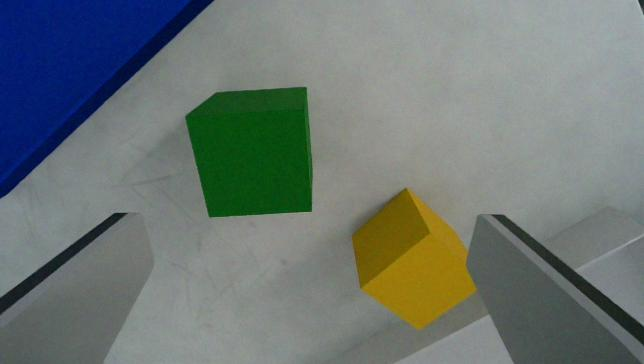

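Call:
move(
  target={"side":"right","x":0.452,"y":-0.329,"z":0.96,"quat_wxyz":[0.924,0,0,-0.383]},
  cameras=["head_camera","right_wrist_camera"],
)

Scene clock: 25.07 s.
Joint torques (N m): left_arm=[8.4 -0.34 0.98 2.52 -0.15 0.05 0.08] | right_arm=[-12.71 -11.71 -8.34 -4.01 0.17 -0.1 0.18]
External joint torques (N m): left_arm=[0.41 -0.52 0.97 -0.25 -0.15 -0.08 0.07] | right_arm=[0.76 2.23 0.14 0.15 -0.04 -0.1 0.18]
Wrist force (N): left_arm=[1.3 2.0 -7.7] | right_arm=[0.0 -0.6 -7.1]
Wrist torque (N m): left_arm=[-0.41 0.12 0.05] | right_arm=[0.20 0.23 -0.20]
Wrist force, peak (N): left_arm=[2.0 1.5 -8.4] | right_arm=[0.0 -0.4 -7.9]
move: done
base_odometry: x=+2.214 y=-1.182 heading=-0.354
lidar_m: 0.31 0.34 0.47 1.90 2.00 3.04 4.80 2.57 2.36 1.14 1.17 0.98
base_status: not commanded
joint_positions: torso_squat_rad=+0.350 torso_shift_rad=+0.250 torso_pitch_rad=+0.400 torso_yaw_rad=+0.000 left_shoulder_pitch_rad=+0.020 left_shoulder_roll_rad=+0.004 left_shoulder_yaw_rad=-0.044 left_elbow_rad=-0.246 left_forearm_roll_rad=-0.048 left_wrist_pitch_rad=-0.049 left_hand_roll_rad=-0.025 left_gripper_m=+0.099 right_shoulder_pitch_rad=-0.760 right_shoulder_roll_rad=-1.032 right_shoulder_yaw_rad=+0.190 right_elbow_rad=-1.744 right_forearm_roll_rad=-1.074 right_wrist_pitch_rad=+1.811 right_hand_roll_rad=-1.290 right_gripper_m=+0.101 head_pan_rad=-0.300 head_tilt_rad=+0.850
joint_status: all done
wheel_motors_off: 0
motor_effort: left_wheel=-3(3) right_wheel=+4(5)
chest: x=+0.0552 y=-0.0006 z=+1.2026 quat_wxyz=(+0.980, +0.000, +0.199, +0.000) (m; base frame)
left_hand: x=-0.1007 y=+0.2172 z=+0.5360 quat_wxyz=(+0.997, -0.008, +0.062, -0.055) (m; base frame)
right_hand: x=+0.4516 y=-0.3289 z=+0.9603 quat_wxyz=(+0.924, +0.000, -0.001, -0.383) (m; base frame)
right_hand_status: reached (checked arc, planned for 0.5 s): 0 mm and 0.1 deg off.
pictures: head_camera, right_wrist_camera

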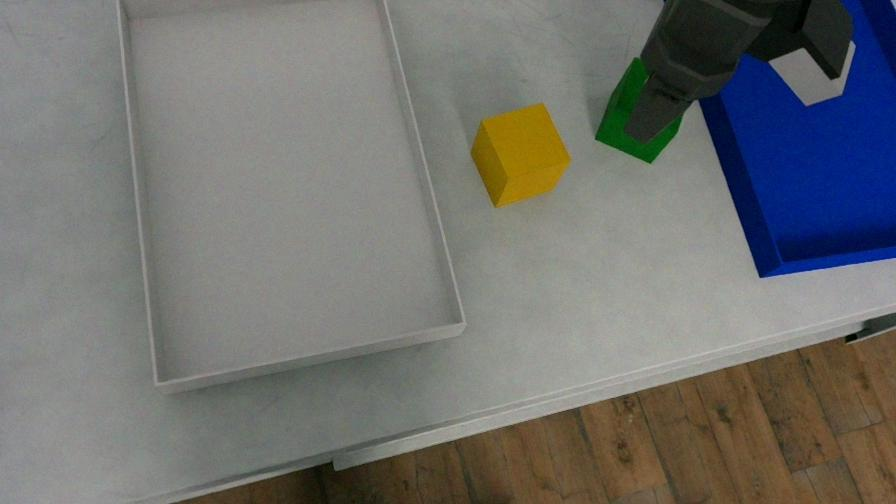

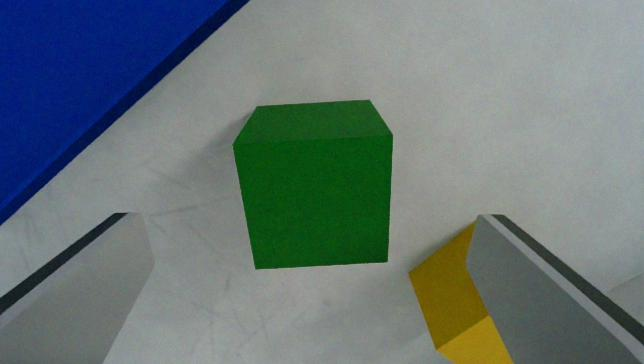

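Call:
move(
  target={"side":"right","x":0.452,"y":-0.329,"z":0.905,"quat_wxyz":[0.924,0,0,-0.383]},
  min_time_s=1,
  cameras=["right_wrist_camera"],
)

Call:
move(
  joints={"right_gripper_m":0.035},
  cameras=["head_camera","right_wrist_camera"],
)

Scene clock: 26.87 s.
Joint torques (N m): left_arm=[8.42 -0.36 0.83 2.5 -0.15 0.12 -0.04] | right_arm=[-11.64 -11.22 -7.51 -4.13 0.32 -0.21 0.57]
External joint torques (N m): left_arm=[0.43 -0.54 0.82 -0.27 -0.15 -0.01 -0.05] | right_arm=[1.61 2.38 0.69 0.59 0.11 -0.21 0.57]
Wrist force (N): left_arm=[1.3 2.0 -7.9] | right_arm=[0.0 -0.7 -7.2]
Wrist torque (N m): left_arm=[-0.42 0.15 0.05] | right_arm=[0.16 0.21 -0.22]
Wrist force, peak (N): left_arm=[1.4 2.1 -9.0] | right_arm=[0.0 -0.6 -7.4]
move: done
base_odometry: x=+2.214 y=-1.182 heading=-0.354
lidar_m: 0.32 0.33 0.47 1.91 2.01 3.03 4.79 2.58 2.34 1.15 1.16 1.00
base_status: not commanded
joint_positions: torso_squat_rad=+0.350 torso_shift_rad=+0.250 torso_pitch_rad=+0.400 torso_yaw_rad=+0.000 left_shoulder_pitch_rad=+0.020 left_shoulder_roll_rad=+0.004 left_shoulder_yaw_rad=-0.044 left_elbow_rad=-0.246 left_forearm_roll_rad=-0.048 left_wrist_pitch_rad=-0.049 left_hand_roll_rad=-0.025 left_gripper_m=+0.099 right_shoulder_pitch_rad=-0.712 right_shoulder_roll_rad=-0.966 right_shoulder_yaw_rad=+0.251 right_elbow_rad=-1.657 right_forearm_roll_rad=-0.980 right_wrist_pitch_rad=+1.685 right_hand_roll_rad=-1.237 right_gripper_m=+0.101 head_pan_rad=-0.300 head_tilt_rad=+0.850
joint_status: all done
wheel_motors_off: 0
motor_effort: left_wheel=-3(3) right_wheel=+4(4)
chest: x=+0.0552 y=-0.0006 z=+1.2026 quat_wxyz=(+0.980, +0.000, +0.199, +0.000) (m; base frame)
left_hand: x=-0.1007 y=+0.2172 z=+0.5360 quat_wxyz=(+0.997, -0.008, +0.062, -0.055) (m; base frame)
right_hand: x=+0.4516 y=-0.3290 z=+0.9055 quat_wxyz=(+0.924, +0.000, -0.001, -0.383) (m; base frame)
right_hand_status: reached (checked arc, planned for 1.0 s): 1 mm and 0.1 deg off.
pictures: right_wrist_camera

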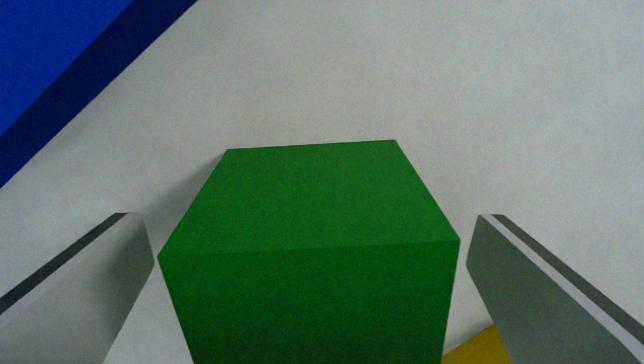

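Scene clock: 28.13 s.
Joint torques (N m): left_arm=[8.21 -0.35 0.8 2.39 -0.21 0.11 0.09] | right_arm=[-11.68 -11.07 -7.8 -4.07 0.3 -0.32 0.64]
External joint torques (N m): left_arm=[0.21 -0.54 0.79 -0.38 -0.2 -0.02 0.08] | right_arm=[1.57 2.53 0.4 0.66 0.09 -0.32 0.64]
Wrist force (N): left_arm=[1.7 2.2 -7.8] | right_arm=[-0.1 -0.5 -7.0]
Wrist torque (N m): left_arm=[-0.41 0.17 0.05] | right_arm=[0.16 0.21 -0.22]
Wrist force, peak (N): left_arm=[1.7 2.4 -8.2] | right_arm=[0.3 -0.7 -7.5]
move: off_target
base_odometry: x=+2.214 y=-1.182 heading=-0.354
lidar_m: 0.31 0.33 0.47 1.90 2.01 3.02 4.79 2.58 2.36 1.15 1.15 1.00
base_status: not commanded
joint_positions: torso_squat_rad=+0.350 torso_shift_rad=+0.250 torso_pitch_rad=+0.400 torso_yaw_rad=+0.000 left_shoulder_pitch_rad=+0.020 left_shoulder_roll_rad=+0.004 left_shoulder_yaw_rad=-0.044 left_elbow_rad=-0.246 left_forearm_roll_rad=-0.048 left_wrist_pitch_rad=-0.049 left_hand_roll_rad=-0.025 left_gripper_m=+0.099 right_shoulder_pitch_rad=-0.712 right_shoulder_roll_rad=-0.966 right_shoulder_yaw_rad=+0.251 right_elbow_rad=-1.657 right_forearm_roll_rad=-0.980 right_wrist_pitch_rad=+1.685 right_hand_roll_rad=-1.237 right_gripper_m=+0.051 head_pan_rad=-0.300 head_tilt_rad=+0.850
joint_status: right_gripper_m off_target (ended at +0.051, target +0.035)
wheel_motors_off: 0
motor_effort: left_wheel=-3(3) right_wheel=+4(4)
chest: x=+0.0552 y=-0.0006 z=+1.2026 quat_wxyz=(+0.980, +0.000, +0.199, +0.000) (m; base frame)
left_hand: x=-0.1007 y=+0.2172 z=+0.5360 quat_wxyz=(+0.997, -0.008, +0.062, -0.055) (m; base frame)
right_hand: x=+0.4516 y=-0.3290 z=+0.9055 quat_wxyz=(+0.924, +0.000, -0.001, -0.383) (m; base frame)
pictures: head_camera, right_wrist_camera

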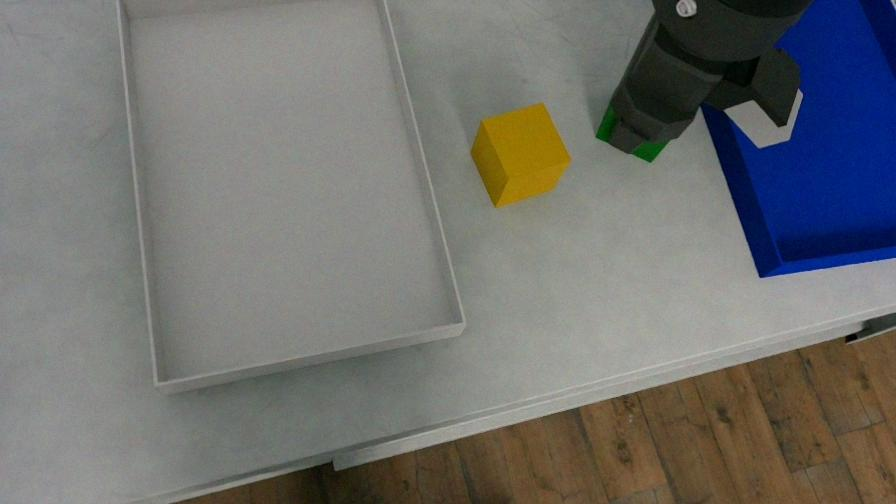

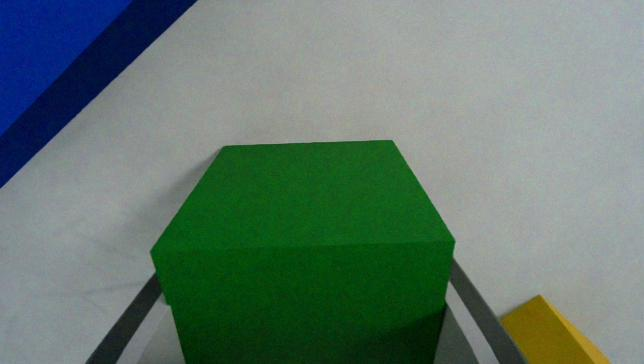

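Call:
move(
  target={"side":"right","x":0.452,"y":-0.335,"z":0.99,"quat_wxyz":[0.924,0,0,-0.383]},
)

Call:
move(
  target={"side":"right","x":0.45,"y":-0.50,"z":0.99,"quat_wxyz":[0.924,0,0,-0.383]},
  cameras=["right_wrist_camera","head_camera"],
)

Scene clock: 29.27 s.
Joint torques (N m): left_arm=[8.29 -0.38 0.69 2.5 -0.16 0.07 0.06] | right_arm=[-12.43 -11.62 -9.14 -3.67 0.37 -0.16 0.26]
External joint torques (N m): left_arm=[0.3 -0.57 0.68 -0.28 -0.15 -0.06 0.06] | right_arm=[1.14 2.68 -0.59 0.13 0.17 -0.16 0.26]
Wrist force (N): left_arm=[1.7 2.1 -8.1] | right_arm=[0.0 -0.7 -8.1]
Wrist torque (N m): left_arm=[-0.40 0.18 0.07] | right_arm=[0.22 0.22 -0.12]
Wrist force, peak (N): left_arm=[1.8 1.8 -8.5] | right_arm=[-0.3 -1.3 -10.2]
move: done
base_odometry: x=+2.214 y=-1.182 heading=-0.354
lidar_m: 0.31 0.33 0.47 1.91 1.99 3.03 4.80 2.58 2.35 1.15 1.17 1.00
base_status: not commanded
joint_positions: torso_squat_rad=+0.350 torso_shift_rad=+0.250 torso_pitch_rad=+0.400 torso_yaw_rad=+0.000 left_shoulder_pitch_rad=+0.020 left_shoulder_roll_rad=+0.004 left_shoulder_yaw_rad=-0.044 left_elbow_rad=-0.246 left_forearm_roll_rad=-0.048 left_wrist_pitch_rad=-0.049 left_hand_roll_rad=-0.025 left_gripper_m=+0.099 right_shoulder_pitch_rad=-0.791 right_shoulder_roll_rad=-1.071 right_shoulder_yaw_rad=+0.148 right_elbow_rad=-1.760 right_forearm_roll_rad=-1.129 right_wrist_pitch_rad=+1.874 right_hand_roll_rad=-1.296 right_gripper_m=+0.051 head_pan_rad=-0.300 head_tilt_rad=+0.850
joint_status: all done
wheel_motors_off: 0
motor_effort: left_wheel=-3(4) right_wheel=+4(5)
chest: x=+0.0552 y=-0.0006 z=+1.2026 quat_wxyz=(+0.980, +0.000, +0.199, +0.000) (m; base frame)
left_hand: x=-0.1007 y=+0.2172 z=+0.5360 quat_wxyz=(+0.997, -0.008, +0.062, -0.055) (m; base frame)
right_hand: x=+0.4520 y=-0.3350 z=+0.9900 quat_wxyz=(+0.924, +0.000, +0.000, -0.383) (m; base frame)
right_hand_status: reached (checked arc, planned for 0.4 s): 0 mm and 0.0 deg off.
pictures: none

Scene clock: 30.43 s.
Joint torques (N m): left_arm=[8.28 -0.68 0.8 2.64 -0.21 0.13 0.15] | right_arm=[-10.72 -18.05 -10.23 -3.48 -0.05 -0.15 0.03]
External joint torques (N m): left_arm=[0.29 -0.86 0.78 -0.14 -0.21 0 0.14] | right_arm=[0.83 1.99 -1.88 -0.16 -0.28 -0.13 0.03]
Wrist force (N): left_arm=[1.7 2.1 -8.5] | right_arm=[0.1 -0.6 -7.9]
Wrist torque (N m): left_arm=[-0.42 0.22 0.07] | right_arm=[0.17 0.26 -0.20]
Wrist force, peak (N): left_arm=[1.7 2.1 -8.5] | right_arm=[0.9 -0.9 -8.6]
move: done
base_odometry: x=+2.214 y=-1.182 heading=-0.354
lidar_m: 0.30 0.32 0.49 1.91 2.01 3.03 4.80 2.57 2.36 1.13 1.15 1.00
base_status: not commanded
joint_positions: torso_squat_rad=+0.350 torso_shift_rad=+0.250 torso_pitch_rad=+0.400 torso_yaw_rad=+0.000 left_shoulder_pitch_rad=+0.020 left_shoulder_roll_rad=+0.004 left_shoulder_yaw_rad=-0.044 left_elbow_rad=-0.246 left_forearm_roll_rad=-0.048 left_wrist_pitch_rad=-0.049 left_hand_roll_rad=-0.025 left_gripper_m=+0.099 right_shoulder_pitch_rad=-0.680 right_shoulder_roll_rad=-1.250 right_shoulder_yaw_rad=+0.000 right_elbow_rad=-1.303 right_forearm_roll_rad=-1.180 right_wrist_pitch_rad=+1.716 right_hand_roll_rad=-0.754 right_gripper_m=+0.051 head_pan_rad=-0.300 head_tilt_rad=+0.850
joint_status: all done
wheel_motors_off: 0
motor_effort: left_wheel=-4(4) right_wheel=+4(5)
chest: x=+0.0552 y=-0.0006 z=+1.2026 quat_wxyz=(+0.980, +0.000, +0.199, +0.000) (m; base frame)
left_hand: x=-0.1007 y=+0.2172 z=+0.5360 quat_wxyz=(+0.997, -0.008, +0.062, -0.055) (m; base frame)
right_hand: x=+0.4497 y=-0.4998 z=+0.9900 quat_wxyz=(+0.924, +0.000, -0.002, -0.383) (m; base frame)
right_hand_status: reached (checked arc, planned for 0.8 s): 0 mm and 0.2 deg off.
pictures: head_camera, right_wrist_camera

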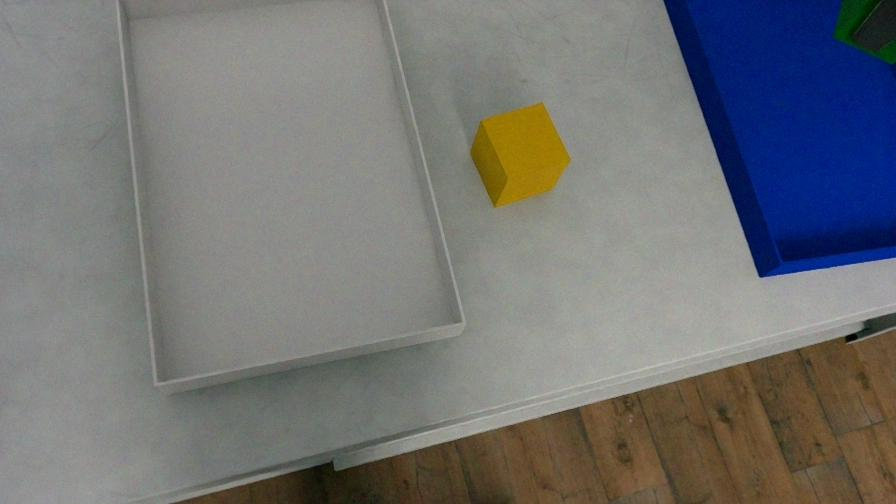

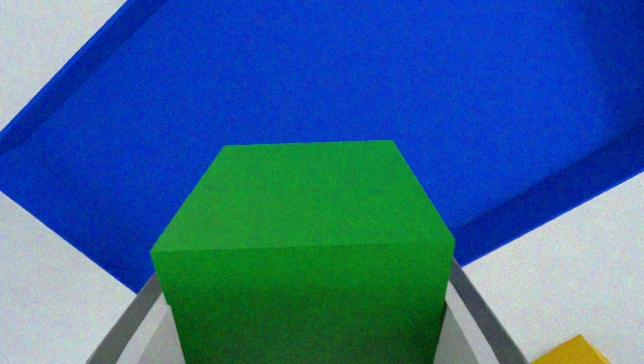

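Call:
move(
  target={"side":"right","x":0.45,"y":-0.50,"z":0.915,"quat_wxyz":[0.924,0,0,-0.383]},
  min_time_s=1.2,
  cameras=["right_wrist_camera"],
)

Scene clock: 32.27 s.
Joint torques (N m): left_arm=[8.37 -0.25 1 2.56 -0.2 0.22 0.12] | right_arm=[-10.4 -17.46 -7.17 -3.24 0.37 -0.35 0.44]
External joint torques (N m): left_arm=[0.38 -0.43 0.99 -0.21 -0.19 0.09 0.12] | right_arm=[1.29 2.18 0.5 0.57 0.14 -0.33 0.44]
Wrist force (N): left_arm=[1.5 2.3 -8.1] | right_arm=[0.2 -0.5 -8.2]
Wrist torque (N m): left_arm=[-0.44 0.14 0.06] | right_arm=[0.20 0.25 -0.23]
Wrist force, peak (N): left_arm=[1.4 2.3 -8.4] | right_arm=[0.1 -0.8 -8.3]
move: done
base_odometry: x=+2.214 y=-1.182 heading=-0.354
lidar_m: 0.31 0.32 0.47 1.90 2.01 3.01 4.80 2.57 2.34 1.14 1.17 1.00
base_status: not commanded
joint_positions: torso_squat_rad=+0.350 torso_shift_rad=+0.250 torso_pitch_rad=+0.400 torso_yaw_rad=+0.000 left_shoulder_pitch_rad=+0.020 left_shoulder_roll_rad=+0.004 left_shoulder_yaw_rad=-0.044 left_elbow_rad=-0.246 left_forearm_roll_rad=-0.048 left_wrist_pitch_rad=-0.049 left_hand_roll_rad=-0.025 left_gripper_m=+0.099 right_shoulder_pitch_rad=-0.670 right_shoulder_roll_rad=-1.131 right_shoulder_yaw_rad=+0.074 right_elbow_rad=-1.181 right_forearm_roll_rad=-1.090 right_wrist_pitch_rad=+1.561 right_hand_roll_rad=-0.691 right_gripper_m=+0.051 head_pan_rad=-0.300 head_tilt_rad=+0.850
joint_status: all done
wheel_motors_off: 0
motor_effort: left_wheel=-4(4) right_wheel=+5(5)
chest: x=+0.0552 y=-0.0006 z=+1.2026 quat_wxyz=(+0.980, +0.000, +0.199, +0.000) (m; base frame)
left_hand: x=-0.1007 y=+0.2172 z=+0.5360 quat_wxyz=(+0.997, -0.008, +0.062, -0.055) (m; base frame)
right_hand: x=+0.4501 y=-0.4999 z=+0.9151 quat_wxyz=(+0.924, +0.000, +0.000, -0.383) (m; base frame)
right_hand_status: reached (checked arc, planned for 1.2 s): 0 mm and 0.0 deg off.
pictures: right_wrist_camera

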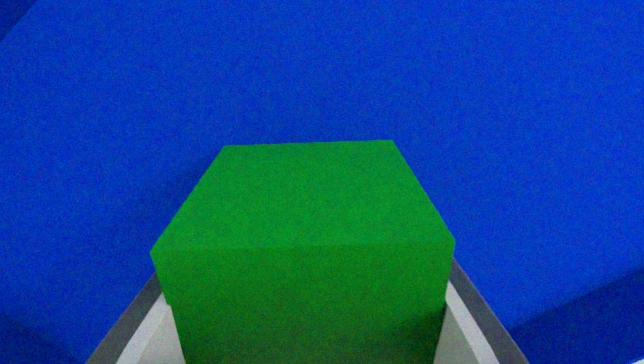

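Call:
move(
  target={"side":"right","x":0.45,"y":-0.50,"z":0.909,"quat_wxyz":[0.924,0,0,-0.383]},
  min_time_s=0.5,
)

Scene clock: 33.20 s.
Joint torques (N m): left_arm=[8.57 -0.42 0.95 2.57 -0.17 0.07 0.13] | right_arm=[-12.63 -17.16 -6.57 -2.9 0.45 -0.44 0.59]
External joint torques (N m): left_arm=[0.57 -0.61 0.93 -0.21 -0.16 -0.06 0.12] | right_arm=[-0.93 2.44 1.01 0.94 0.22 -0.42 0.59]
Wrist force (N): left_arm=[1.3 2.2 -8.1] | right_arm=[-0.1 -0.7 -7.8]
Wrist torque (N m): left_arm=[-0.41 0.13 0.04] | right_arm=[0.19 0.22 -0.23]
Wrist force, peak (N): left_arm=[1.4 2.1 -8.5] | right_arm=[0.1 -0.6 -8.1]
move: done
base_odometry: x=+2.214 y=-1.182 heading=-0.354
lidar_m: 0.31 0.33 0.47 1.90 2.00 3.02 4.80 2.58 2.35 1.14 1.17 0.99
base_status: not commanded
joint_positions: torso_squat_rad=+0.350 torso_shift_rad=+0.250 torso_pitch_rad=+0.400 torso_yaw_rad=+0.000 left_shoulder_pitch_rad=+0.020 left_shoulder_roll_rad=+0.004 left_shoulder_yaw_rad=-0.044 left_elbow_rad=-0.246 left_forearm_roll_rad=-0.048 left_wrist_pitch_rad=-0.049 left_hand_roll_rad=-0.025 left_gripper_m=+0.099 right_shoulder_pitch_rad=-0.671 right_shoulder_roll_rad=-1.121 right_shoulder_yaw_rad=+0.080 right_elbow_rad=-1.168 right_forearm_roll_rad=-1.083 right_wrist_pitch_rad=+1.548 right_hand_roll_rad=-0.684 right_gripper_m=+0.051 head_pan_rad=-0.300 head_tilt_rad=+0.850
joint_status: all done
wheel_motors_off: 0
motor_effort: left_wheel=-4(4) right_wheel=+4(5)
chest: x=+0.0552 y=-0.0006 z=+1.2026 quat_wxyz=(+0.980, +0.000, +0.199, +0.000) (m; base frame)
left_hand: x=-0.1007 y=+0.2172 z=+0.5360 quat_wxyz=(+0.997, -0.008, +0.062, -0.055) (m; base frame)
right_hand: x=+0.4497 y=-0.5000 z=+0.9090 quat_wxyz=(+0.924, +0.000, +0.000, -0.383) (m; base frame)
right_hand_status: reached (checked arc, planned for 0.5 s): 0 mm and 0.0 deg off.
pictures: none

Call:
move(
  target={"side":"right","x":0.45,"y":-0.50,"z":0.905,"quat_wxyz":[0.924,0,0,-0.383]},
  min_time_s=0.5,
  cameras=["right_wrist_camera"],
)

Scene clock: 34.13 s.
Joint torques (N m): left_arm=[8.29 -0.72 1.03 2.42 -0.19 0.15 -0.05] | right_arm=[-7.58 -11.15 -2.36 -0.63 1.32 -2.03 0.49]
External joint torques (N m): left_arm=[0.32 -0.89 1.02 -0.34 -0.18 0.02 -0.06] | right_arm=[4.18 8.43 5.17 3.23 1.08 -2 0.49]
Wrist force (N): left_arm=[1.2 2.2 -7.9] | right_arm=[-5.8 -3.5 18.7]
Wrist torque (N m): left_arm=[-0.43 0.12 0.05] | right_arm=[0.33 0.81 -0.17]
Wrist force, peak (N): left_arm=[1.7 2.1 -8.5] | right_arm=[-6.1 -3.6 19.8]
move: done
base_odometry: x=+2.214 y=-1.182 heading=-0.354
lidar_m: 0.31 0.32 0.47 1.89 1.99 3.03 4.79 2.58 2.36 1.13 1.17 1.00
base_status: not commanded
joint_positions: torso_squat_rad=+0.350 torso_shift_rad=+0.250 torso_pitch_rad=+0.399 torso_yaw_rad=+0.000 left_shoulder_pitch_rad=+0.020 left_shoulder_roll_rad=+0.004 left_shoulder_yaw_rad=-0.044 left_elbow_rad=-0.246 left_forearm_roll_rad=-0.048 left_wrist_pitch_rad=-0.049 left_hand_roll_rad=-0.025 left_gripper_m=+0.099 right_shoulder_pitch_rad=-0.674 right_shoulder_roll_rad=-1.116 right_shoulder_yaw_rad=+0.084 right_elbow_rad=-1.158 right_forearm_roll_rad=-1.079 right_wrist_pitch_rad=+1.540 right_hand_roll_rad=-0.679 right_gripper_m=+0.051 head_pan_rad=-0.300 head_tilt_rad=+0.850
joint_status: all done
wheel_motors_off: 0
motor_effort: left_wheel=-4(4) right_wheel=+4(5)
chest: x=+0.0548 y=-0.0004 z=+1.2027 quat_wxyz=(+0.980, +0.000, +0.198, +0.000) (m; base frame)
left_hand: x=-0.1006 y=+0.2171 z=+0.5359 quat_wxyz=(+0.997, -0.008, +0.061, -0.055) (m; base frame)
right_hand: x=+0.4504 y=-0.5002 z=+0.9069 quat_wxyz=(+0.924, +0.000, -0.002, -0.383) (m; base frame)
right_hand_status: reached (checked arc, planned for 0.5 s): 2 mm and 0.2 deg off.
pictures: right_wrist_camera

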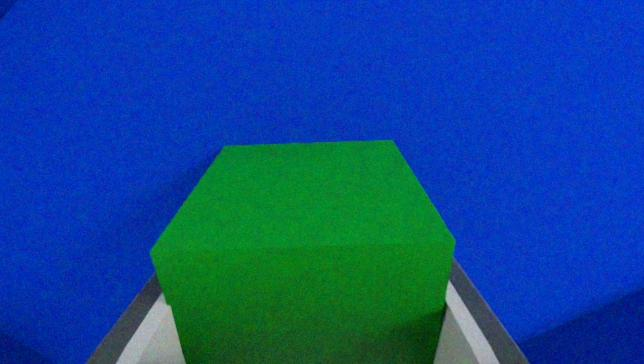

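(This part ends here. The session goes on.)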